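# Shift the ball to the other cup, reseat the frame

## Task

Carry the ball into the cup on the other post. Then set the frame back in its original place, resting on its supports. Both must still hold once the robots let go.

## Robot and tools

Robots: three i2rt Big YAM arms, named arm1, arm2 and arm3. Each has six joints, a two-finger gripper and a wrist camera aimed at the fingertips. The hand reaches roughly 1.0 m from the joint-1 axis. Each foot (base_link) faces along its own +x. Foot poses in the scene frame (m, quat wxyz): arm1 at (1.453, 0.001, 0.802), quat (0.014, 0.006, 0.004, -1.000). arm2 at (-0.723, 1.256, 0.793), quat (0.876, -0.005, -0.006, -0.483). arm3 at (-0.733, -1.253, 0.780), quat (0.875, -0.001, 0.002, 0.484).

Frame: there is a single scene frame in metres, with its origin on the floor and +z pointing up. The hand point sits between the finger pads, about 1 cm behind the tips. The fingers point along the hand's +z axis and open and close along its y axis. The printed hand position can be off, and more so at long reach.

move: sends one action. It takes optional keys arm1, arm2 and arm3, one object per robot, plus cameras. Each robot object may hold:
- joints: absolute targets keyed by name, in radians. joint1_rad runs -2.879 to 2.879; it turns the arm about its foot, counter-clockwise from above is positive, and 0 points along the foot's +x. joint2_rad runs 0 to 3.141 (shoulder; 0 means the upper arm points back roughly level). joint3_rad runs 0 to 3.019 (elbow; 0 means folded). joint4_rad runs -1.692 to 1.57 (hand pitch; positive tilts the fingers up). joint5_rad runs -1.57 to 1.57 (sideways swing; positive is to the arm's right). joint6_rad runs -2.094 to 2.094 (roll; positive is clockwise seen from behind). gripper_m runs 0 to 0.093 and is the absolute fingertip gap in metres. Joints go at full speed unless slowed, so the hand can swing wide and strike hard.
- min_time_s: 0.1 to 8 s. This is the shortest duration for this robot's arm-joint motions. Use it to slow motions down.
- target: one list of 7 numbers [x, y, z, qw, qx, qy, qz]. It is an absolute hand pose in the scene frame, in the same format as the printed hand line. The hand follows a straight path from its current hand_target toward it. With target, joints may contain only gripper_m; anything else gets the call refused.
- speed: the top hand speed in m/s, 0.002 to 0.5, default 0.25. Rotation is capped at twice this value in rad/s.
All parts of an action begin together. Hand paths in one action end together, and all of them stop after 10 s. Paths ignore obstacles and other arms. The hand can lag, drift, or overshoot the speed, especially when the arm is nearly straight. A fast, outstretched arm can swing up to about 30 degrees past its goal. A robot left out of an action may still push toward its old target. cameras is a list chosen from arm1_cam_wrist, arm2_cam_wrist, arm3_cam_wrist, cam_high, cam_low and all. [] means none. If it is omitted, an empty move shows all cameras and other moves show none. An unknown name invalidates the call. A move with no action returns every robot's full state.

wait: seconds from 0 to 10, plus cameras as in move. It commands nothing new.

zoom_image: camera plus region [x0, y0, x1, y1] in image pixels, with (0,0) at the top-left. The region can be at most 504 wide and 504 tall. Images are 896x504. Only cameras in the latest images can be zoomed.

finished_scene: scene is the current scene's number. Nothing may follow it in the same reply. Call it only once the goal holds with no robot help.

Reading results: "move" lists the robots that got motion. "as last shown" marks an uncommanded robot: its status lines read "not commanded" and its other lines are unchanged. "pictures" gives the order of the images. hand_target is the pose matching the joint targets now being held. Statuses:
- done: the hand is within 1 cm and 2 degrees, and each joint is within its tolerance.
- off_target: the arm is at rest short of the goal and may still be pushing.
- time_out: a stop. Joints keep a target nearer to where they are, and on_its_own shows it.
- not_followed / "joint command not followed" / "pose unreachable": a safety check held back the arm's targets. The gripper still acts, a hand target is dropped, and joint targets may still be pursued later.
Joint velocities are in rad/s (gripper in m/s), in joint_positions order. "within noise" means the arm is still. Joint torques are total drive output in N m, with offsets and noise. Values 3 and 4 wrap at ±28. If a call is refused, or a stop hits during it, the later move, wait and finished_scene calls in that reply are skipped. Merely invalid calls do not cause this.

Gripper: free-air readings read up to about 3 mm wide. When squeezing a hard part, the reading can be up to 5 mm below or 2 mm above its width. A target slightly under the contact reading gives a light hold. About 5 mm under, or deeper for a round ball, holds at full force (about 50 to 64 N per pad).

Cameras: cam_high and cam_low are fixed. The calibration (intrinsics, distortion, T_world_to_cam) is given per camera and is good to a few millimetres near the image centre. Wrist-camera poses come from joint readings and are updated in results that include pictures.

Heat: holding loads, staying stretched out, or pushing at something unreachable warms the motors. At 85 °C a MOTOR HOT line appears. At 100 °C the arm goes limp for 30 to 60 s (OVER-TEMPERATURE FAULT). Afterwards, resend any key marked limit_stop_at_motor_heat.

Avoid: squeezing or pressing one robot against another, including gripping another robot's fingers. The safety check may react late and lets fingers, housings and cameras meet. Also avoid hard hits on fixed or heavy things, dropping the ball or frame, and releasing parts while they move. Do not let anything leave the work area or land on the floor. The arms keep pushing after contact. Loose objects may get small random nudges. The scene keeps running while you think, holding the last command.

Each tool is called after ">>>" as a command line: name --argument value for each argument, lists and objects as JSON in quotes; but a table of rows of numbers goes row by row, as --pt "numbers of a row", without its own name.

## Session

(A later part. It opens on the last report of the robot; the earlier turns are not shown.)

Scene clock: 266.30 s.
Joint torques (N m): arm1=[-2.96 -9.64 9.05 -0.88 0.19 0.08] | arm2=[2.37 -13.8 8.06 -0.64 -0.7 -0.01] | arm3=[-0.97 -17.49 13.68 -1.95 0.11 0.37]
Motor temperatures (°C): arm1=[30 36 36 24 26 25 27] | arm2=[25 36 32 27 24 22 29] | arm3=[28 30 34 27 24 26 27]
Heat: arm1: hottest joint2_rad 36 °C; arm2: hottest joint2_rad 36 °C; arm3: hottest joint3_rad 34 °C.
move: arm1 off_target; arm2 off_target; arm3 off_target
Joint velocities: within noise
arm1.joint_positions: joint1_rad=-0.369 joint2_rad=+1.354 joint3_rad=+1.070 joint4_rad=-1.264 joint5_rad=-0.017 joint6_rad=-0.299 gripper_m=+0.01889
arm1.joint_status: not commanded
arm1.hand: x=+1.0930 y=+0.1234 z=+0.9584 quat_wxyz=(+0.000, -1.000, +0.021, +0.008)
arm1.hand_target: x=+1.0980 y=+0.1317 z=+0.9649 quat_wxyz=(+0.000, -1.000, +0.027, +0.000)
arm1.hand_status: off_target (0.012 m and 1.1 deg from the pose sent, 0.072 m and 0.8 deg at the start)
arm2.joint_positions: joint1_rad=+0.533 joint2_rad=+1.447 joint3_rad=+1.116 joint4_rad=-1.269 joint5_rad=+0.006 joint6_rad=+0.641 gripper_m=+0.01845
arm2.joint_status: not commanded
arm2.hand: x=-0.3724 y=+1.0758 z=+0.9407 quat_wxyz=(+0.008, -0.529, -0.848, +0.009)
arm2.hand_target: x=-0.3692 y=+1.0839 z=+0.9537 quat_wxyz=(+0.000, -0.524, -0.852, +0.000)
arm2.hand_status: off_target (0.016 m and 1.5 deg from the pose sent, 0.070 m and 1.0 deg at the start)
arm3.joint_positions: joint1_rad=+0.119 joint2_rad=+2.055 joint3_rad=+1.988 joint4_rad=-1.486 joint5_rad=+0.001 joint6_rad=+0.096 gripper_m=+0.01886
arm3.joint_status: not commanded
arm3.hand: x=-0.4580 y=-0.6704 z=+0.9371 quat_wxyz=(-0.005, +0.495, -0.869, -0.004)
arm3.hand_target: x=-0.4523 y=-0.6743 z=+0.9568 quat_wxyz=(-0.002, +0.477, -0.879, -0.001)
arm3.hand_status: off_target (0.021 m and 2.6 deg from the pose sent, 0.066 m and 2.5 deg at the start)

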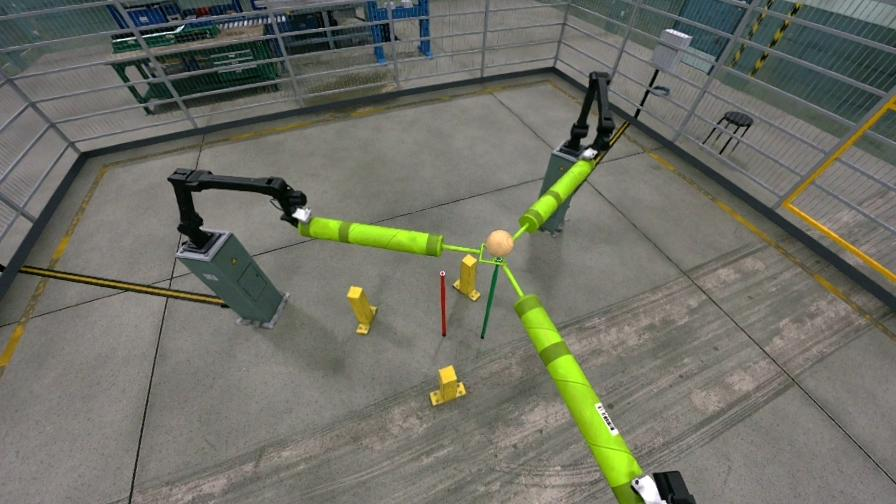

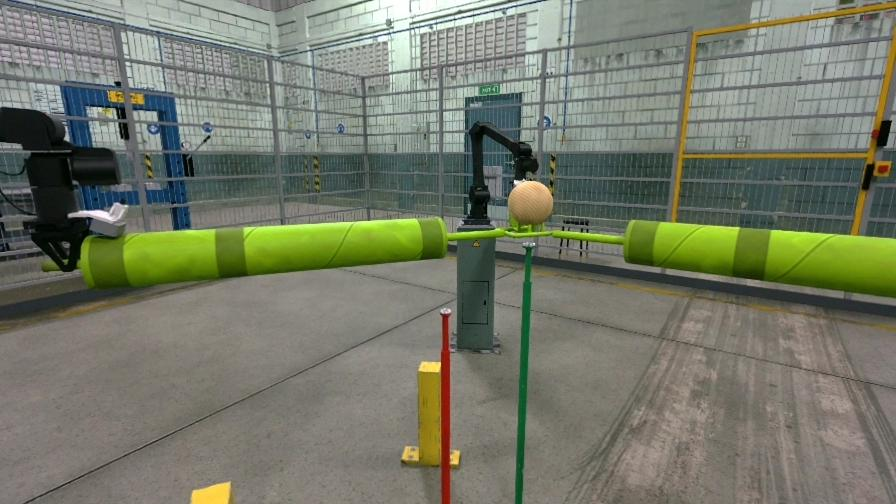

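>>> move --arm1 '{"target":[1.097,0.136,0.920,0,1,-0.027,0],"speed":0.06}' --arm2 '{"target":[-0.370,1.088,0.909,0,0.524,0.852,0],"speed":0.06}' --arm3 '{"target":[-0.453,-0.670,0.912,0,0.476,-0.879,0],"speed":0.06}' --cameras '["cam_high","cam_low"]'

>>> zoom_image --camera "cam_high" --region '[420, 210, 540, 290]'

>>> zoom_image --camera "cam_low" --region '[440, 160, 640, 320]'

Scene clock: 276.43 s.
Joint torques (N m): arm1=[-1.96 -9.93 7.86 -0.66 0.19 0.13] | arm2=[2.61 -12.28 7.25 0.02 -0.54 0.14] | arm3=[-0.73 -17.9 10.07 -0.29 0.21 0.43]
Motor temperatures (°C): arm1=[30 35 37 24 26 25 27] | arm2=[25 36 33 26 24 22 29] | arm3=[28 30 35 27 24 26 27]
Heat: arm1: hottest joint3_rad 37 °C; arm2: hottest joint2_rad 36 °C; arm3: hottest joint3_rad 35 °C.
move: arm1 done; arm2 done; arm3 off_target
Joint velocities: within noise
arm1.joint_positions: joint1_rad=-0.388 joint2_rad=+1.401 joint3_rad=+1.004 joint4_rad=-1.144 joint5_rad=-0.017 joint6_rad=-0.312 gripper_m=+0.01889
arm1.joint_status: not commanded
arm1.hand: x=+1.0908 y=+0.1321 z=+0.9182 quat_wxyz=(+0.001, -1.000, +0.023, +0.011)
arm1.hand_target: x=+1.0969 y=+0.1359 z=+0.9200 quat_wxyz=(+0.000, -1.000, +0.027, +0.000)
arm1.hand_status: done (0.008 m and 1.3 deg from the pose sent, 0.041 m and 1.1 deg at the start)
arm2.joint_positions: joint1_rad=+0.539 joint2_rad=+1.464 joint3_rad=+1.035 joint4_rad=-1.165 joint5_rad=+0.002 joint6_rad=+0.636 gripper_m=+0.01845
arm2.joint_status: not commanded
arm2.hand: x=-0.3759 y=+1.0806 z=+0.9053 quat_wxyz=(+0.005, -0.525, -0.851, +0.007)
arm2.hand_target: x=-0.3701 y=+1.0880 z=+0.9091 quat_wxyz=(+0.000, -0.524, -0.852, +0.000)
arm2.hand_status: done (0.010 m and 1.0 deg from the pose sent, 0.034 m and 1.6 deg at the start)
arm3.joint_positions: joint1_rad=+0.121 joint2_rad=+2.081 joint3_rad=+1.954 joint4_rad=-1.429 joint5_rad=-0.002 joint6_rad=+0.094 gripper_m=+0.01886
arm3.joint_status: not commanded
arm3.hand: x=-0.4575 y=-0.6658 z=+0.9079 quat_wxyz=(-0.003, +0.496, -0.868, -0.004)
arm3.hand_target: x=-0.4532 y=-0.6700 z=+0.9119 quat_wxyz=(+0.000, +0.477, -0.879, +0.000)
arm3.hand_status: off_target (0.007 m and 2.7 deg from the pose sent, 0.026 m and 2.5 deg at the start)

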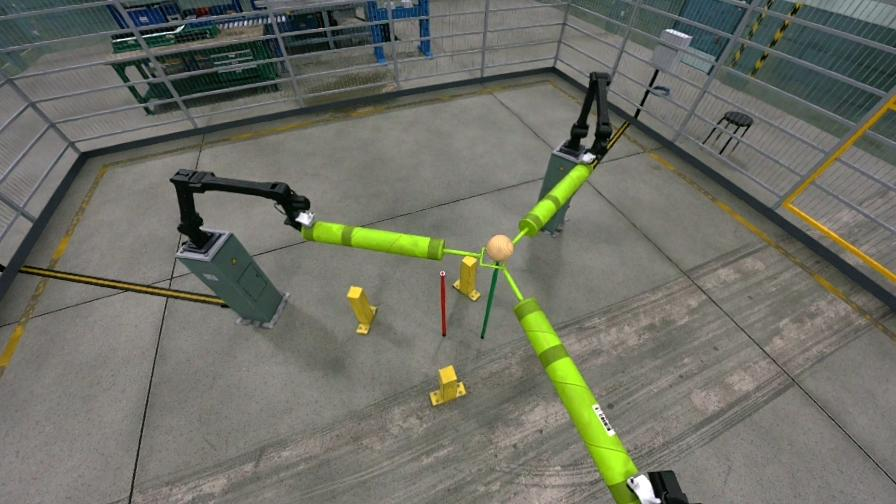

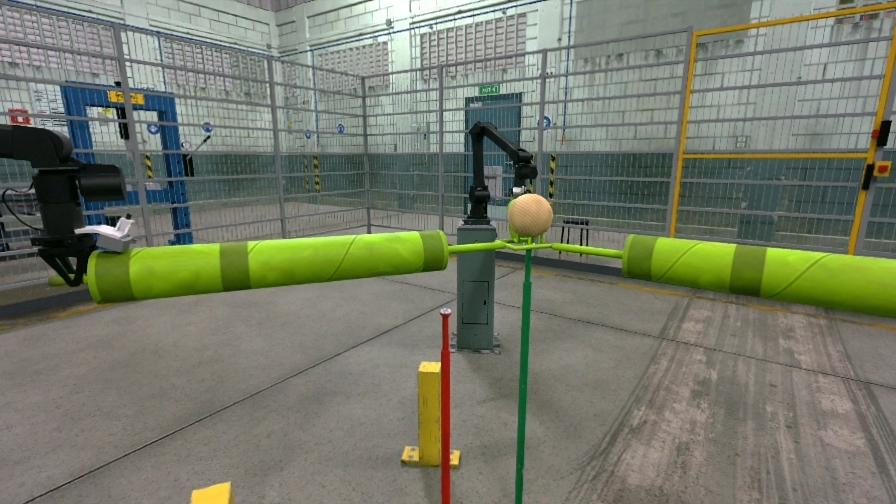

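Scaled by 4.200 from the camera's image (finer frame: 1280x720).

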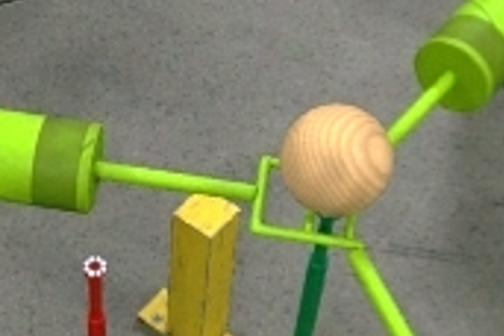

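Scaled by 2.520 from the camera's image (finer frame: 1280x720).

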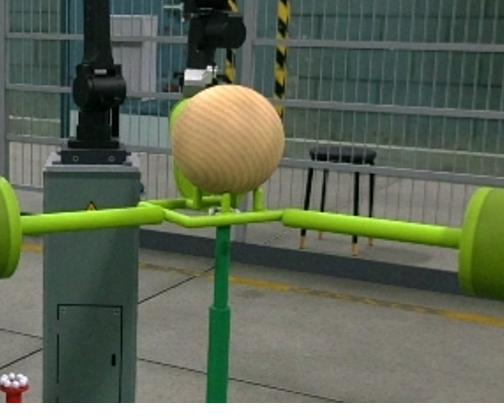

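>>> move --arm1 '{"target":[1.097,0.136,0.890,0,1,-0.027,0],"speed":0.04}' --arm2 '{"target":[-0.370,1.088,0.879,0,0.524,0.852,0],"speed":0.04}' --arm3 '{"target":[-0.453,-0.670,0.882,0,0.476,-0.879,0],"speed":0.04}'

>>> move --arm1 '{"target":[1.097,0.136,0.848,0,1,-0.027,0],"speed":0.08}' --arm2 '{"target":[-0.370,1.088,0.837,0,0.524,0.852,0],"speed":0.08}' --arm3 '{"target":[-0.453,-0.670,0.840,0,0.476,-0.879,0],"speed":0.08}' --cameras '["cam_high","cam_low"]'

>>> zoom_image --camera "cam_low" --region '[440, 160, 640, 320]'

Scene clock: 288.53 s.
Joint torques (N m): arm1=[-1.9 -9.93 7.13 -0.38 0.19 0.14] | arm2=[2.67 -11.93 6.54 0.17 -0.53 0.14] | arm3=[-0.73 -17.67 9.61 -0.02 0.24 0.43]
Motor temperatures (°C): arm1=[30 34 36 24 26 25 27] | arm2=[25 35 34 26 24 22 30] | arm3=[28 32 35 27 24 26 27]
Heat: arm1: hottest joint3_rad 36 °C; arm2: hottest joint2_rad 35 °C; arm3: hottest joint3_rad 35 °C.
move: arm1 done; arm2 done; arm3 off_target
Joint velocities: within noise
arm1.joint_positions: joint1_rad=-0.388 joint2_rad=+1.435 joint3_rad=+0.960 joint4_rad=-1.066 joint5_rad=-0.017 joint6_rad=-0.312 gripper_m=+0.01889
arm1.joint_status: not commanded
arm1.hand: x=+1.0903 y=+0.1327 z=+0.8912 quat_wxyz=(+0.001, -1.000, +0.023, +0.012)
arm1.hand_target: x=+1.0969 y=+0.1359 z=+0.8901 quat_wxyz=(+0.000, -1.000, +0.027, +0.000)
arm1.hand_status: done (0.008 m and 1.4 deg from the pose sent, 0.029 m and 1.3 deg at the start)
arm2.joint_positions: joint1_rad=+0.539 joint2_rad=+1.493 joint3_rad=+0.993 joint4_rad=-1.085 joint5_rad=+0.002 joint6_rad=+0.636 gripper_m=+0.01845
arm2.joint_status: not commanded
arm2.hand: x=-0.3745 y=+1.0796 z=+0.8803 quat_wxyz=(+0.000, -0.525, -0.851, +0.006)
arm2.hand_target: x=-0.3701 y=+1.0879 z=+0.8791 quat_wxyz=(+0.000, -0.524, -0.852, +0.000)
arm2.hand_status: done (0.010 m and 0.7 deg from the pose sent, 0.028 m and 1.0 deg at the start)
arm3.joint_positions: joint1_rad=+0.121 joint2_rad=+2.092 joint3_rad=+1.902 joint4_rad=-1.366 joint5_rad=-0.002 joint6_rad=+0.095 gripper_m=+0.01885
arm3.joint_status: not commanded
arm3.hand: x=-0.4577 y=-0.6660 z=+0.8820 quat_wxyz=(-0.003, +0.496, -0.868, -0.005)
arm3.hand_target: x=-0.4531 y=-0.6700 z=+0.8821 quat_wxyz=(+0.000, +0.476, -0.879, +0.000)
arm3.hand_status: off_target (0.006 m and 2.7 deg from the pose sent, 0.027 m and 2.7 deg at the start)
pictures: none

Scene clock: 289.63 s.
Joint torques (N m): arm1=[-1.79 -10.64 6.53 -0.46 0.19 0.15] | arm2=[2.67 -12.57 6.06 0.12 -0.53 0.16] | arm3=[-0.73 -17.79 9.48 -0.05 0.22 0.43]
Motor temperatures (°C): arm1=[30 34 36 24 26 25 27] | arm2=[25 35 34 26 24 22 30] | arm3=[28 32 35 27 24 26 27]
Heat: arm1: hottest joint3_rad 36 °C; arm2: hottest joint2_rad 35 °C; arm3: hottest joint3_rad 35 °C.
move: arm1 done; arm2 done; arm3 off_target
Joint velocities: within noise
arm1.joint_positions: joint1_rad=-0.388 joint2_rad=+1.502 joint3_rad=+0.902 joint4_rad=-0.941 joint5_rad=-0.017 joint6_rad=-0.312 gripper_m=+0.01889
arm1.joint_status: not commanded
arm1.hand: x=+1.0897 y=+0.1335 z=+0.8482 quat_wxyz=(+0.001, -1.000, +0.023, +0.011)
arm1.hand_target: x=+1.0969 y=+0.1359 z=+0.8480 quat_wxyz=(+0.000, -1.000, +0.027, +0.000)
arm1.hand_status: done (0.008 m and 1.4 deg from the pose sent, 0.044 m and 1.4 deg at the start)
arm2.joint_positions: joint1_rad=+0.540 joint2_rad=+1.560 joint3_rad=+0.936 joint4_rad=-0.963 joint5_rad=+0.001 joint6_rad=+0.636 gripper_m=+0.01845
arm2.joint_status: not commanded
arm2.hand: x=-0.3743 y=+1.0795 z=+0.8368 quat_wxyz=(+0.002, -0.524, -0.851, +0.006)
arm2.hand_target: x=-0.3701 y=+1.0880 z=+0.8370 quat_wxyz=(+0.000, -0.524, -0.852, +0.000)
arm2.hand_status: done (0.009 m and 0.7 deg from the pose sent, 0.044 m and 0.7 deg at the start)
arm3.joint_positions: joint1_rad=+0.121 joint2_rad=+2.122 joint3_rad=+1.838 joint4_rad=-1.273 joint5_rad=-0.002 joint6_rad=+0.095 gripper_m=+0.01885
arm3.joint_status: not commanded
arm3.hand: x=-0.4578 y=-0.6663 z=+0.8394 quat_wxyz=(-0.003, +0.496, -0.868, -0.004)
arm3.hand_target: x=-0.4531 y=-0.6700 z=+0.8399 quat_wxyz=(+0.000, +0.476, -0.879, +0.000)
arm3.hand_status: off_target (0.006 m and 2.7 deg from the pose sent, 0.042 m and 2.7 deg at the start)

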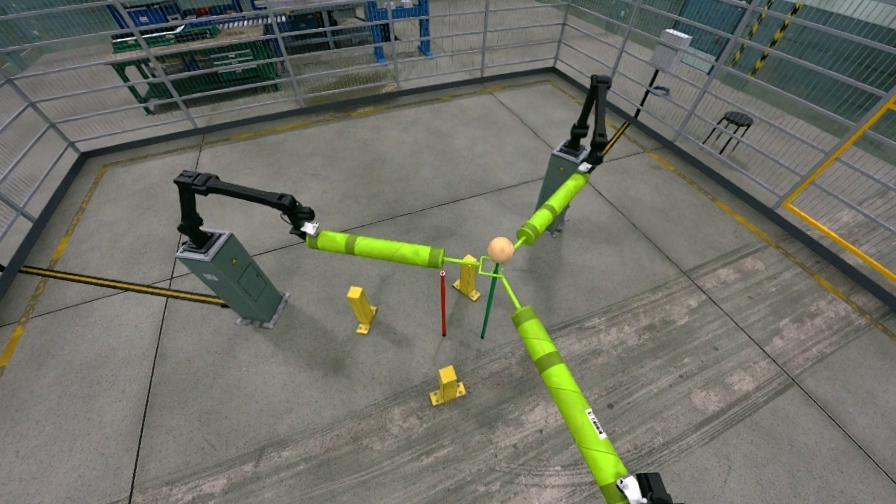

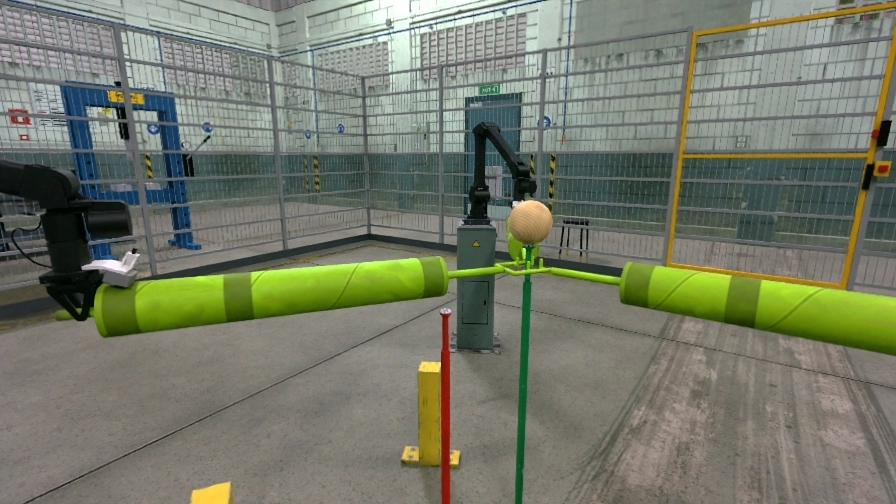

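Scaled by 2.520 from the camera's image (finer frame: 1280x720).

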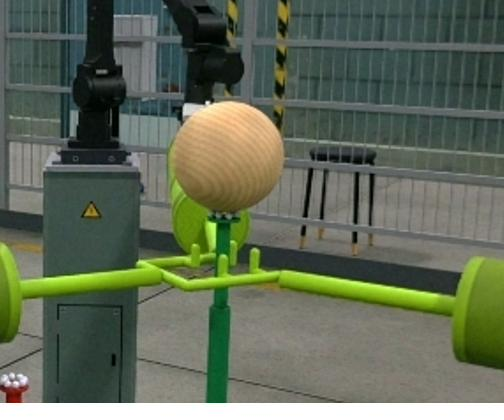

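>>> move --arm1 '{"target":[1.015,0.010,0.848,0,1,-0.027,0],"speed":0.1}' --arm2 '{"target":[-0.452,0.962,0.837,0,0.524,0.852,0],"speed":0.1}' --arm3 '{"target":[-0.535,-0.796,0.840,0,0.476,-0.879,0],"speed":0.1}' --cameras '["cam_low"]'

>>> move --arm1 '{"target":[0.902,-0.215,0.848,0,1,-0.027,0],"speed":0.15}' --arm2 '{"target":[-0.566,0.738,0.837,0,0.524,0.852,0],"speed":0.15}' --arm3 '{"target":[-0.649,-1.02,0.840,0,0.476,-0.879,0],"speed":0.15}'

>>> move --arm1 '{"target":[0.902,-0.214,0.508,0,1,-0.027,0],"speed":0.15}' --arm2 '{"target":[-0.566,0.738,0.497,0,0.524,0.852,0],"speed":0.15}' --arm3 '{"target":[-0.649,-1.02,0.500,0,0.476,-0.879,0],"speed":0.15}' --cameras '["cam_high","cam_low"]'

Scene clock: 306.27 s.
Joint torques (N m): arm1=[0.44 -13.74 8.68 -1.61 -0.03 0.39] | arm2=[1.2 -11.87 7.62 -0.76 -0.51 0] | arm3=[-0.21 -15.79 7.2 -0.62 0.29 0.51]
Motor temperatures (°C): arm1=[30 33 35 24 26 25 27] | arm2=[25 34 34 26 24 22 30] | arm3=[28 32 36 27 24 26 27]
Heat: arm1: hottest joint3_rad 35 °C; arm2: hottest joint2_rad 34 °C; arm3: hottest joint3_rad 36 °C.
move: arm1 off_target; arm2 done; arm3 off_target
Joint velocities: within noise
arm1.joint_positions: joint1_rad=-0.069 joint2_rad=+1.641 joint3_rad=+1.036 joint4_rad=-0.941 joint5_rad=-0.007 joint6_rad=+0.006 gripper_m=+0.01889
arm1.joint_status: not commanded
arm1.hand: x=+1.0163 y=+0.0173 z=+0.8351 quat_wxyz=(+0.001, -1.000, +0.024, +0.007)
arm1.hand_target: x=+1.0150 y=+0.0101 z=+0.8478 quat_wxyz=(+0.000, -1.000, +0.027, +0.001)
arm1.hand_status: off_target (0.015 m and 0.9 deg from the pose sent, 0.144 m and 1.4 deg at the start)
arm2.joint_positions: joint1_rad=+0.179 joint2_rad=+1.573 joint3_rad=+0.940 joint4_rad=-0.940 joint5_rad=+0.005 joint6_rad=+0.273 gripper_m=+0.01845
arm2.joint_status: not commanded
arm2.hand: x=-0.4556 y=+0.9623 z=+0.8343 quat_wxyz=(-0.005, -0.523, -0.852, +0.007)
arm2.hand_target: x=-0.4520 y=+0.9620 z=+0.8371 quat_wxyz=(+0.000, -0.524, -0.852, +0.000)
arm2.hand_status: done (0.004 m and 1.0 deg from the pose sent, 0.141 m and 0.7 deg at the start)
arm3.joint_positions: joint1_rad=+0.154 joint2_rad=+1.794 joint3_rad=+1.285 joint4_rad=-1.049 joint5_rad=-0.004 joint6_rad=+0.126 gripper_m=+0.01885
arm3.joint_status: not commanded
arm3.hand: x=-0.5325 y=-0.7856 z=+0.8284 quat_wxyz=(-0.002, +0.496, -0.868, -0.005)
arm3.hand_target: x=-0.5349 y=-0.7957 z=+0.8396 quat_wxyz=(+0.000, +0.476, -0.879, +0.000)
arm3.hand_status: off_target (0.016 m and 2.7 deg from the pose sent, 0.151 m and 2.7 deg at the start)

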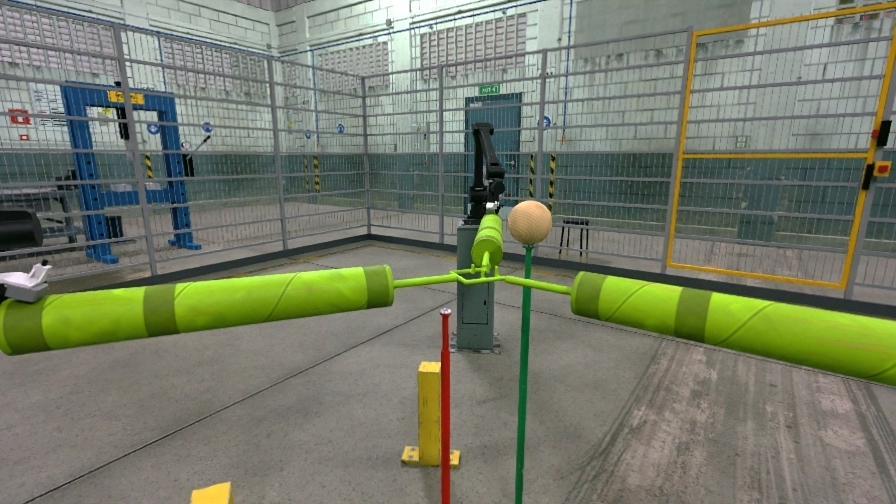

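Scene clock: 308.63 s.
Joint torques (N m): arm1=[-0.03 -19.66 10.66 -1.68 0.05 0.28] | arm2=[1.49 -17.61 8.91 -1.63 -0.61 0.02] | arm3=[-0.21 -6.18 7.9 -1.18 0.31 0.58]
Motor temperatures (°C): arm1=[30 33 36 24 26 25 27] | arm2=[25 34 34 26 24 22 30] | arm3=[28 32 36 27 24 26 27]
Heat: arm1: hottest joint3_rad 36 °C; arm2: hottest joint2_rad 34 °C; arm3: hottest joint3_rad 36 °C.
move: arm1 off_target; arm2 done; arm3 off_target
Joint velocities: within noise
arm1.joint_positions: joint1_rad=+0.335 joint2_rad=+1.989 joint3_rad=+1.535 joint4_rad=-1.106 joint5_rad=-0.004 joint6_rad=+0.415 gripper_m=+0.01889
arm1.joint_status: not commanded
arm1.hand: x=+0.9067 y=-0.2072 z=+0.8271 quat_wxyz=(+0.001, -1.000, +0.026, -0.001)
arm1.hand_target: x=+0.9024 y=-0.2149 z=+0.8479 quat_wxyz=(+0.000, -1.000, +0.027, +0.001)
arm1.hand_status: off_target (0.023 m and 0.2 deg from the pose sent, 0.259 m and 0.9 deg at the start)
arm2.joint_positions: joint1_rad=-0.269 joint2_rad=+1.895 joint3_rad=+1.376 joint4_rad=-1.037 joint5_rad=+0.014 joint6_rad=-0.176 gripper_m=+0.01845
arm2.joint_status: not commanded
arm2.hand: x=-0.5696 y=+0.7369 z=+0.8323 quat_wxyz=(-0.007, -0.524, -0.852, +0.015)
arm2.hand_target: x=-0.5660 y=+0.7381 z=+0.8371 quat_wxyz=(+0.000, -0.524, -0.852, +0.001)
arm2.hand_status: done (0.006 m and 1.9 deg from the pose sent, 0.250 m and 1.0 deg at the start)
arm3.joint_positions: joint1_rad=+0.218 joint2_rad=+1.141 joint3_rad=+0.594 joint4_rad=-0.997 joint5_rad=-0.004 joint6_rad=+0.185 gripper_m=+0.01882
arm3.joint_status: not commanded
arm3.hand: x=-0.6467 y=-1.0095 z=+0.8349 quat_wxyz=(-0.007, +0.499, -0.867, -0.009)
arm3.hand_target: x=-0.6489 y=-1.0196 z=+0.8395 quat_wxyz=(+0.000, +0.477, -0.879, +0.000)
arm3.hand_status: off_target (0.012 m and 3.3 deg from the pose sent, 0.262 m and 2.7 deg at the start)
pictures: none

Scene clock: 311.50 s.
Joint torques (N m): arm1=[-0.5 -22.18 5.19 -0.46 -0.17 0.23] | arm2=[0.38 -19.78 4.22 -0.39 -0.18 -0.02] | arm3=[-0.38 -9.29 -2.61 0.58 0.15 0.55]
Motor temperatures (°C): arm1=[30 33 35 24 26 25 27] | arm2=[25 35 34 26 24 22 30] | arm3=[28 32 35 27 24 26 27]
Heat: arm1: hottest joint3_rad 35 °C; arm2: hottest joint2_rad 35 °C; arm3: hottest joint3_rad 35 °C.
move: arm1 off_target; arm2 done; arm3 off_target
Joint velocities: within noise
arm1.joint_positions: joint1_rad=+0.340 joint2_rad=+2.585 joint3_rad=+1.582 joint4_rad=-0.562 joint5_rad=+0.002 joint6_rad=+0.422 gripper_m=+0.01889
arm1.joint_status: not commanded
arm1.hand: x=+0.9092 y=-0.2072 z=+0.4963 quat_wxyz=(+0.004, -1.000, +0.027, -0.003)
arm1.hand_target: x=+0.9021 y=-0.2139 z=+0.5079 quat_wxyz=(+0.000, -1.000, +0.027, +0.000)
arm1.hand_status: off_target (0.015 m and 0.6 deg from the pose sent, 0.319 m and 0.2 deg at the start)
arm2.joint_positions: joint1_rad=-0.259 joint2_rad=+2.529 joint3_rad=+1.416 joint4_rad=-0.456 joint5_rad=+0.003 joint6_rad=-0.172 gripper_m=+0.01845
arm2.joint_status: not commanded
arm2.hand: x=-0.5609 y=+0.7365 z=+0.5036 quat_wxyz=(-0.006, -0.520, -0.854, +0.006)
arm2.hand_target: x=-0.5661 y=+0.7380 z=+0.4972 quat_wxyz=(+0.000, -0.524, -0.852, +0.000)
arm2.hand_status: done (0.008 m and 1.1 deg from the pose sent, 0.335 m and 1.9 deg at the start)
arm3.joint_positions: joint1_rad=+0.218 joint2_rad=+2.384 joint3_rad=+0.575 joint4_rad=+0.258 joint5_rad=+0.000 joint6_rad=+0.185 gripper_m=+0.01878
arm3.joint_status: not commanded
arm3.hand: x=-0.6470 y=-1.0106 z=+0.5007 quat_wxyz=(-0.006, +0.499, -0.867, -0.006)
arm3.hand_target: x=-0.6490 y=-1.0198 z=+0.5001 quat_wxyz=(+0.000, +0.477, -0.879, +0.000)
arm3.hand_status: off_target (0.010 m and 3.1 deg from the pose sent, 0.335 m and 3.3 deg at the start)

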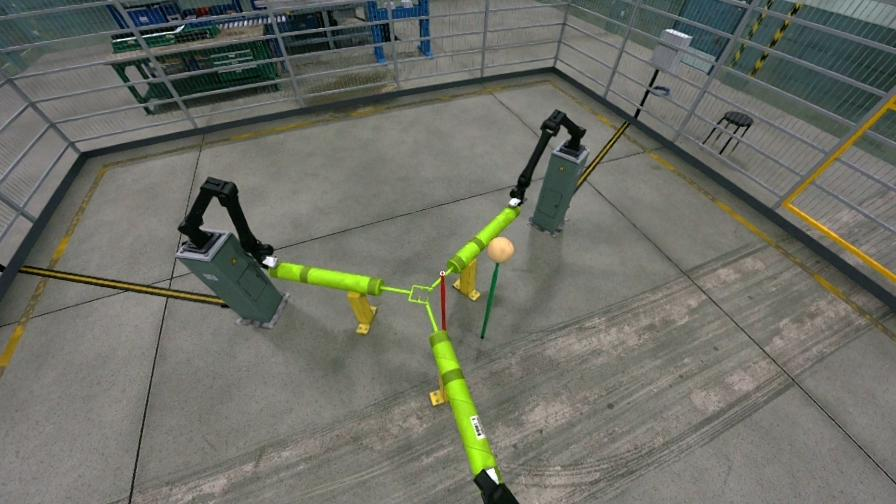

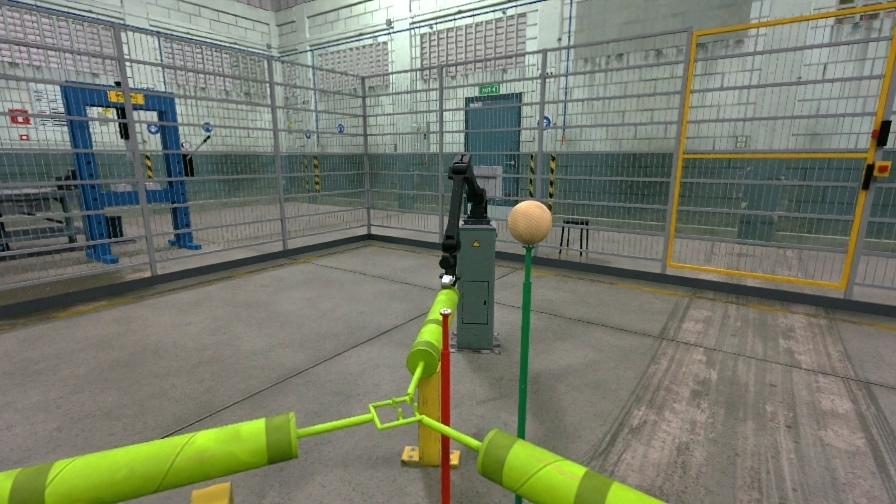

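>>> move --arm1 '{"target":[0.899,-0.222,0.455,0,1,-0.027,0],"speed":0.06}' --arm2 '{"target":[-0.569,0.730,0.442,0,0.524,0.852,0],"speed":0.06}' --arm3 '{"target":[-0.652,-1.028,0.435,0,0.476,-0.879,0],"speed":0.06}' --cameras '["cam_high","cam_low"]'

Scene clock: 318.93 s.
Joint torques (N m): arm1=[0.38 -21.25 5.86 -0.12 -0.12 0.32] | arm2=[-0.09 -19.02 5.05 -0.31 -0.18 -0.12] | arm3=[-0.32 -8.64 -3.36 0.68 0.13 0.56]
Motor temperatures (°C): arm1=[30 34 35 24 26 25 27] | arm2=[25 36 33 26 24 22 30] | arm3=[28 32 34 27 24 26 27]
Heat: arm1: hottest joint3_rad 35 °C; arm2: hottest joint2_rad 36 °C; arm3: hottest joint3_rad 34 °C.
move: arm1 off_target; arm2 off_target; arm3 off_target
Joint velocities: within noise
arm1.joint_positions: joint1_rad=+0.343 joint2_rad=+2.697 joint3_rad=+1.669 joint4_rad=-0.540 joint5_rad=+0.001 joint6_rad=+0.424 gripper_m=+0.01889
arm1.joint_status: not commanded
arm1.hand: x=+0.9058 y=-0.2100 z=+0.4504 quat_wxyz=(+0.004, -1.000, +0.026, -0.004)
arm1.hand_target: x=+0.8991 y=-0.2221 z=+0.4553 quat_wxyz=(+0.000, -1.000, +0.027, +0.000)
arm1.hand_status: off_target (0.015 m and 0.7 deg from the pose sent, 0.045 m and 0.6 deg at the start)
arm2.joint_positions: joint1_rad=-0.263 joint2_rad=+2.650 joint3_rad=+1.501 joint4_rad=-0.422 joint5_rad=+0.003 joint6_rad=-0.172 gripper_m=+0.01845
arm2.joint_status: not commanded
arm2.hand: x=-0.5617 y=+0.7314 z=+0.4545 quat_wxyz=(-0.005, -0.522, -0.853, +0.006)
arm2.hand_target: x=-0.5691 y=+0.7304 z=+0.4424 quat_wxyz=(+0.000, -0.524, -0.852, +0.000)
arm2.hand_status: off_target (0.015 m and 0.9 deg from the pose sent, 0.062 m and 1.1 deg at the start)
arm3.joint_positions: joint1_rad=+0.218 joint2_rad=+2.604 joint3_rad=+0.673 joint4_rad=+0.387 joint5_rad=+0.001 joint6_rad=+0.185 gripper_m=+0.01878
arm3.joint_status: not commanded
arm3.hand: x=-0.6486 y=-1.0151 z=+0.4391 quat_wxyz=(-0.009, +0.499, -0.867, -0.008)
arm3.hand_target: x=-0.6520 y=-1.0280 z=+0.4354 quat_wxyz=(+0.000, +0.477, -0.879, +0.000)
arm3.hand_status: off_target (0.014 m and 3.3 deg from the pose sent, 0.068 m and 3.1 deg at the start)

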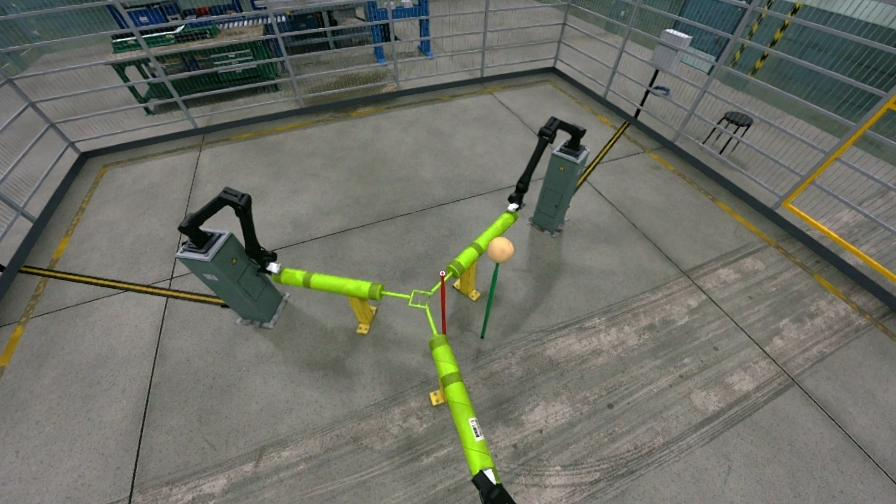

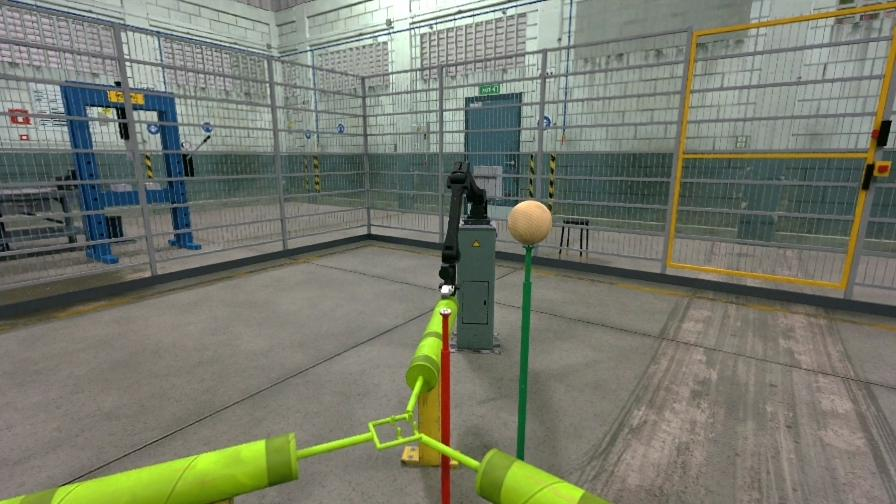

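>>> move --arm1 '{"target":[0.899,-0.224,0.440,0,1,-0.027,0],"speed":0.05}' --arm2 '{"target":[-0.569,0.728,0.428,0,0.524,0.852,0],"speed":0.05}' --arm3 '{"target":[-0.652,-1.030,0.428,0,0.476,-0.879,0],"speed":0.05}' --cameras '["cam_low"]'

>>> move --arm1 '{"joints":{"gripper_m":0.06}}' --arm2 '{"joints":{"gripper_m":0.06}}' --arm3 '{"joints":{"gripper_m":0.06}}'

>>> move --arm1 '{"target":[0.902,-0.217,0.6,0,1,-0.027,0],"speed":0.15}' --arm2 '{"target":[-0.569,0.735,0.6,0,0.524,0.852,0],"speed":0.15}' --arm3 '{"target":[-0.652,-1.023,0.6,0,0.476,-0.879,0],"speed":0.15}' --cameras '["all"]'

Scene clock: 329.03 s.
Joint torques (N m): arm1=[0.38 -18.78 7.5 0.24 -0.2 0.32] | arm2=[-0.15 -16.67 6.58 -0.03 -0.15 -0.13] | arm3=[-0.56 -7.06 -2.56 1.01 0.13 0.53]
Motor temperatures (°C): arm1=[30 35 34 24 26 25 27] | arm2=[25 36 33 26 24 22 30] | arm3=[27 32 32 27 24 26 27]
Heat: arm1: hottest joint2_rad 35 °C; arm2: hottest joint2_rad 36 °C; arm3: hottest joint2_rad 32 °C.
move: arm1 off_target; arm2 off_target; arm3 off_target
Joint velocities: within noise
arm1.joint_positions: joint1_rad=+0.345 joint2_rad=+2.700 joint3_rad=+1.675 joint4_rad=-0.540 joint5_rad=+0.003 joint6_rad=+0.428 gripper_m=+0.01889
arm1.joint_status: not commanded
arm1.hand: x=+0.9047 y=-0.2115 z=+0.4497 quat_wxyz=(+0.005, -1.000, +0.027, -0.003)
arm1.hand_target: x=+0.8995 y=-0.2237 z=+0.4405 quat_wxyz=(+0.000, -1.000, +0.027, +0.000)
arm1.hand_status: off_target (0.017 m and 0.7 deg from the pose sent, 0.019 m and 0.7 deg at the start)
arm2.joint_positions: joint1_rad=-0.264 joint2_rad=+2.651 joint3_rad=+1.503 joint4_rad=-0.422 joint5_rad=+0.002 joint6_rad=-0.172 gripper_m=+0.01845
arm2.joint_status: not commanded
arm2.hand: x=-0.5617 y=+0.7304 z=+0.4544 quat_wxyz=(-0.006, -0.522, -0.853, +0.006)
arm2.hand_target: x=-0.5694 y=+0.7296 z=+0.4294 quat_wxyz=(+0.000, -0.524, -0.852, +0.000)
arm2.hand_status: off_target (0.028 m and 1.0 deg from the pose sent, 0.028 m and 0.9 deg at the start)
arm3.joint_positions: joint1_rad=+0.218 joint2_rad=+2.606 joint3_rad=+0.673 joint4_rad=+0.392 joint5_rad=+0.001 joint6_rad=+0.185 gripper_m=+0.01878
arm3.joint_status: not commanded
arm3.hand: x=-0.6484 y=-1.0147 z=+0.4389 quat_wxyz=(-0.010, +0.499, -0.867, -0.009)
arm3.hand_target: x=-0.6521 y=-1.0300 z=+0.4290 quat_wxyz=(+0.000, +0.477, -0.879, +0.000)
arm3.hand_status: off_target (0.019 m and 3.3 deg from the pose sent, 0.019 m and 3.3 deg at the start)

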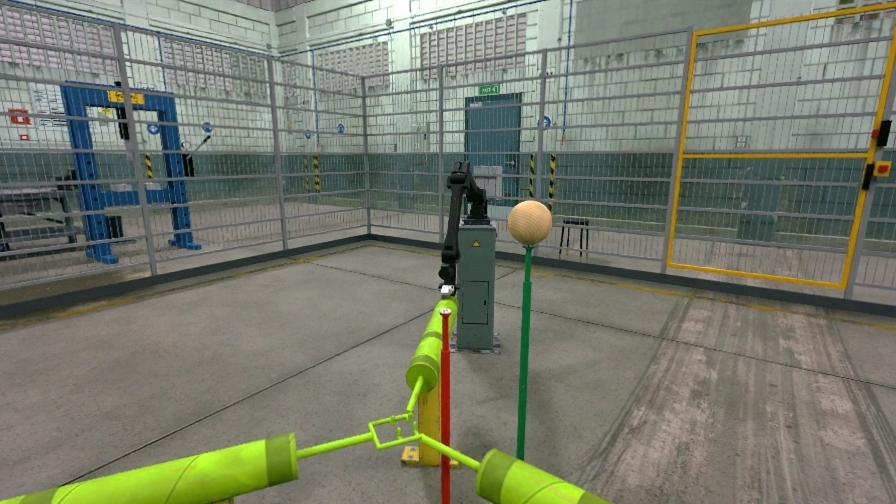

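Scene clock: 329.67 s.
Joint torques (N m): arm1=[0.15 -19.31 6.58 0.28 -0.13 0.22] | arm2=[0.09 -17.32 5.49 0.01 -0.1 -0.09] | arm3=[-0.62 -7.65 -2.73 0.55 0.16 0.36]
Motor temperatures (°C): arm1=[30 35 34 24 26 25 27] | arm2=[25 36 33 26 24 22 30] | arm3=[27 32 32 27 24 26 27]
Heat: arm1: hottest joint2_rad 35 °C; arm2: hottest joint2_rad 36 °C; arm3: hottest joint2_rad 32 °C.
move: arm1 done; arm2 done; arm3 done
Joint velocities: within noise
arm1.joint_positions: joint1_rad=+0.347 joint2_rad=+2.705 joint3_rad=+1.686 joint4_rad=-0.541 joint5_rad=+0.001 joint6_rad=+0.438 gripper_m=+0.05990
arm1.joint_status: all done
arm1.hand: x=+0.9012 y=-0.2144 z=+0.4492 quat_wxyz=(+0.003, -1.000, +0.031, +0.000)
arm1.hand_target: x=+0.8997 y=-0.2237 z=+0.4405 quat_wxyz=(+0.000, -1.000, +0.027, +0.000)
arm1.hand_status: not commanded
arm2.joint_positions: joint1_rad=-0.266 joint2_rad=+2.657 joint3_rad=+1.520 joint4_rad=-0.423 joint5_rad=+0.000 joint6_rad=-0.176 gripper_m=+0.05991
arm2.joint_status: all done
arm2.hand: x=-0.5605 y=+0.7234 z=+0.4542 quat_wxyz=(-0.010, -0.522, -0.853, +0.008)
arm2.hand_target: x=-0.5693 y=+0.7296 z=+0.4294 quat_wxyz=(+0.000, -0.524, -0.852, +0.000)
arm2.hand_status: not commanded
arm3.joint_positions: joint1_rad=+0.218 joint2_rad=+2.614 joint3_rad=+0.675 joint4_rad=+0.404 joint5_rad=+0.000 joint6_rad=+0.200 gripper_m=+0.05994
arm3.joint_status: all done
arm3.hand: x=-0.6485 y=-1.0146 z=+0.4369 quat_wxyz=(-0.012, +0.492, -0.870, -0.011)
arm3.hand_target: x=-0.6522 y=-1.0300 z=+0.4289 quat_wxyz=(+0.000, +0.477, -0.879, +0.000)
arm3.hand_status: not commanded
pictures: none

Scene clock: 331.60 s.
Joint torques (N m): arm1=[-0.62 -22.12 4.89 0.01 -0.06 0.12] | arm2=[0.5 -21.71 3.34 -0.29 -0.09 -0.05] | arm3=[0.32 -8.94 0.25 0.06 0.17 0.12]
Motor temperatures (°C): arm1=[30 35 34 24 26 25 27] | arm2=[25 36 33 26 24 22 30] | arm3=[27 32 32 27 24 26 27]
Heat: arm1: hottest joint2_rad 35 °C; arm2: hottest joint2_rad 36 °C; arm3: hottest joint2_rad 32 °C.
move: arm1 off_target; arm2 done; arm3 done
Joint velocities: within noise
arm1.joint_positions: joint1_rad=+0.347 joint2_rad=+2.396 joint3_rad=+1.519 joint4_rad=-0.690 joint5_rad=-0.001 joint6_rad=+0.438 gripper_m=+0.05990
arm1.joint_status: not commanded
arm1.hand: x=+0.9048 y=-0.2140 z=+0.5892 quat_wxyz=(+0.003, -0.999, +0.031, -0.004)
arm1.hand_target: x=+0.9019 y=-0.2170 z=+0.5999 quat_wxyz=(+0.000, -1.000, +0.027, +0.000)
arm1.hand_status: off_target (0.012 m and 0.8 deg from the pose sent, 0.151 m and 0.6 deg at the start)
arm2.joint_positions: joint1_rad=-0.267 joint2_rad=+2.333 joint3_rad=+1.360 joint4_rad=-0.605 joint5_rad=+0.000 joint6_rad=-0.176 gripper_m=+0.05992
arm2.joint_status: not commanded
arm2.hand: x=-0.5634 y=+0.7311 z=+0.5957 quat_wxyz=(-0.004, -0.522, -0.853, +0.003)
arm2.hand_target: x=-0.5689 y=+0.7349 z=+0.5999 quat_wxyz=(+0.000, -0.524, -0.852, +0.000)
arm2.hand_status: done (0.008 m and 0.6 deg from the pose sent, 0.147 m and 1.5 deg at the start)
arm3.joint_positions: joint1_rad=+0.218 joint2_rad=+1.990 joint3_rad=+0.436 joint4_rad=-0.011 joint5_rad=+0.000 joint6_rad=+0.232 gripper_m=+0.05994
arm3.joint_status: not commanded
arm3.hand: x=-0.6511 y=-1.0226 z=+0.5974 quat_wxyz=(+0.000, +0.478, -0.878, -0.001)
arm3.hand_target: x=-0.6520 y=-1.0232 z=+0.5999 quat_wxyz=(+0.000, +0.476, -0.879, +0.000)
arm3.hand_status: done (0.003 m and 0.3 deg from the pose sent, 0.163 m and 2.8 deg at the start)
pictures: arm1_cam_wrist, arm2_cam_wrist, arm3_cam_wrist, cam_high, cam_low
arm1_cam_wrist: T_world_to_cam=[[0.04489, 0.99896, 0.00854, 0.16707], [0.90431, -0.04427, 0.42457, -1.0415], [0.42451, -0.01134, -0.90535, 0.23681]] pos_world=[0.83381, -0.21032, 0.65516]
arm2_cam_wrist: T_world_to_cam=[[-0.89552, -0.44482, 0.01331, -0.18904], [-0.39946, 0.81666, 0.41652, -1.03034], [-0.19615, 0.36768, -0.90903, 0.25203]] pos_world=[-0.53144, 0.66469, 0.66077]
arm3_cam_wrist: T_world_to_cam=[[0.83887, -0.54429, 0.00636, -0.01581], [-0.49388, -0.75617, 0.42929, -1.31575], [-0.22885, -0.36326, -0.90315, 0.11083]] pos_world=[-0.6112, -0.96328, 0.66503]

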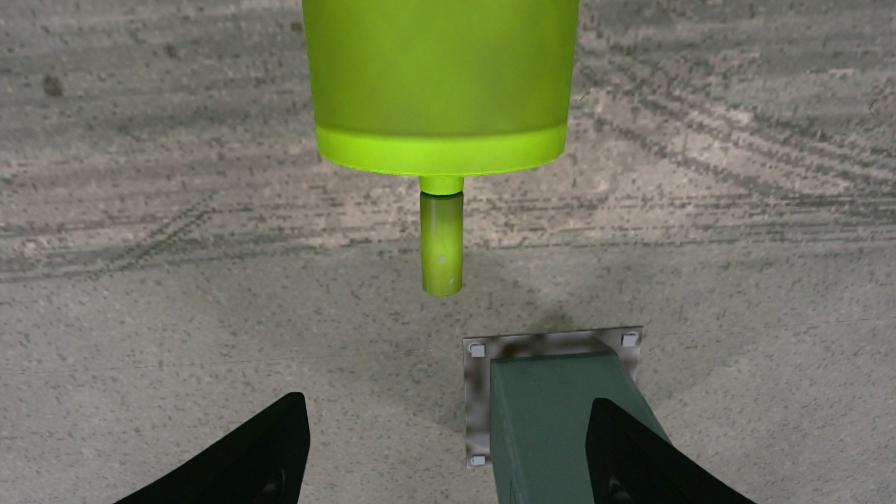

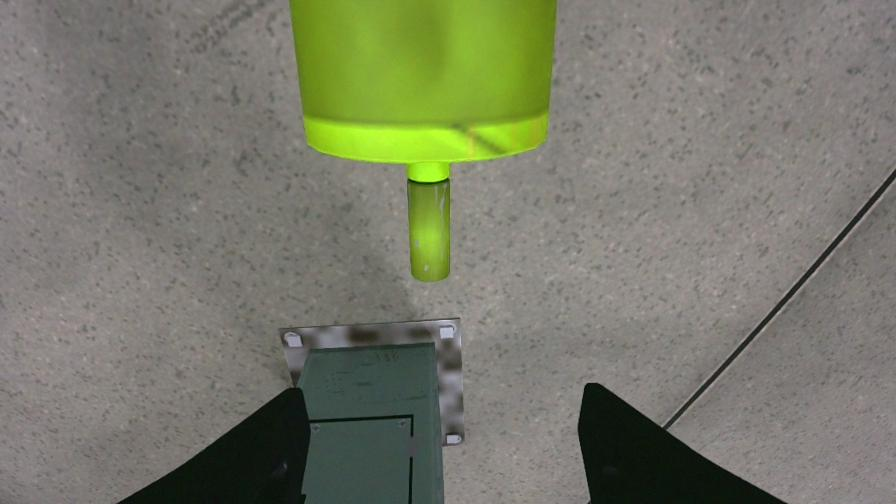

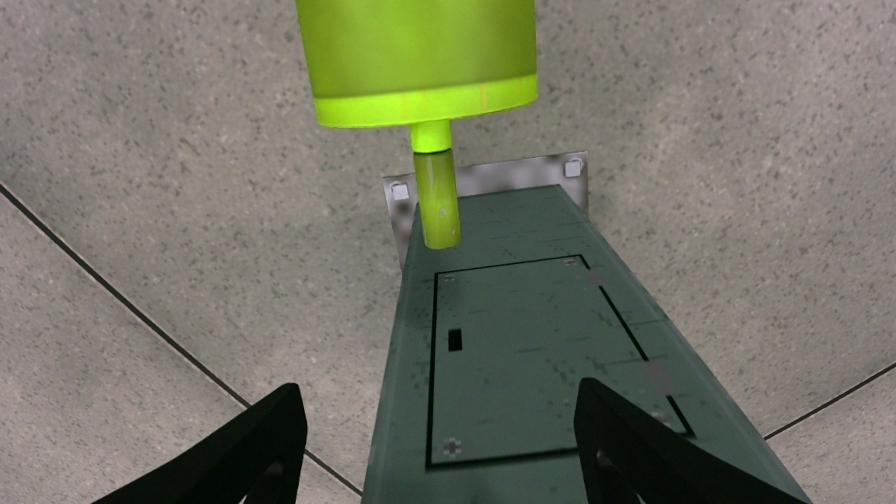

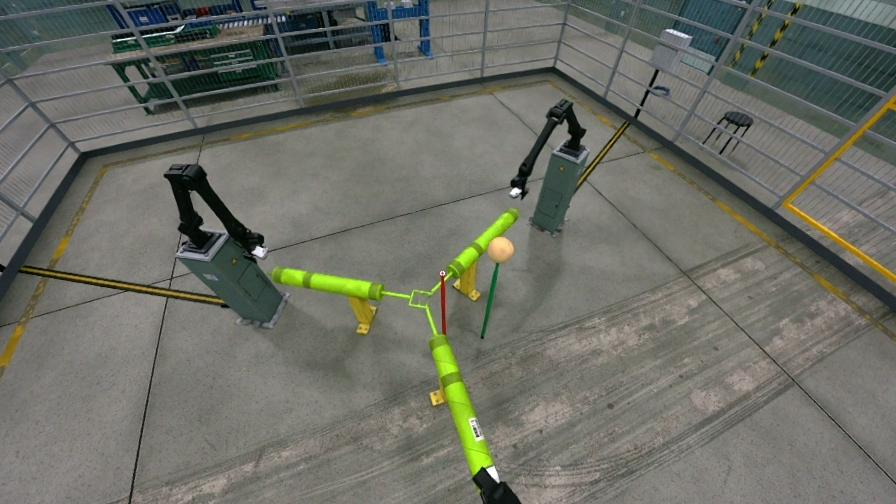

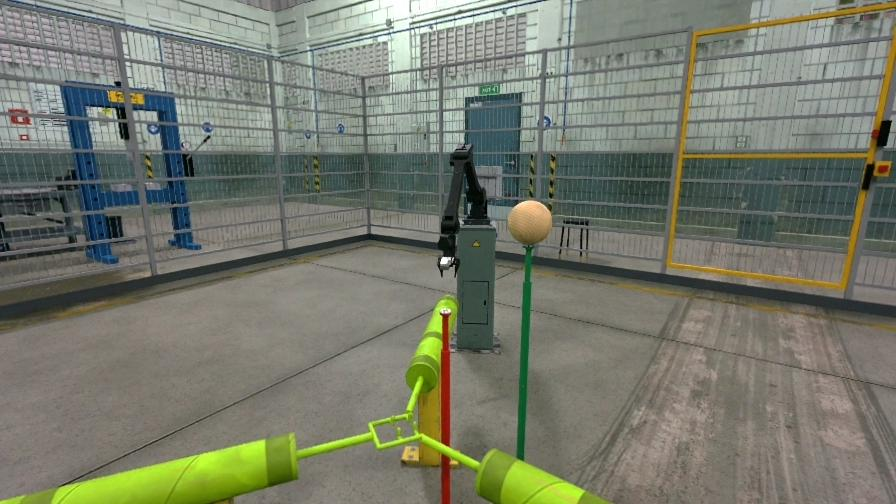

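Looks done.

>>> finished_scene --scene 1

The scene is finished: the task was done.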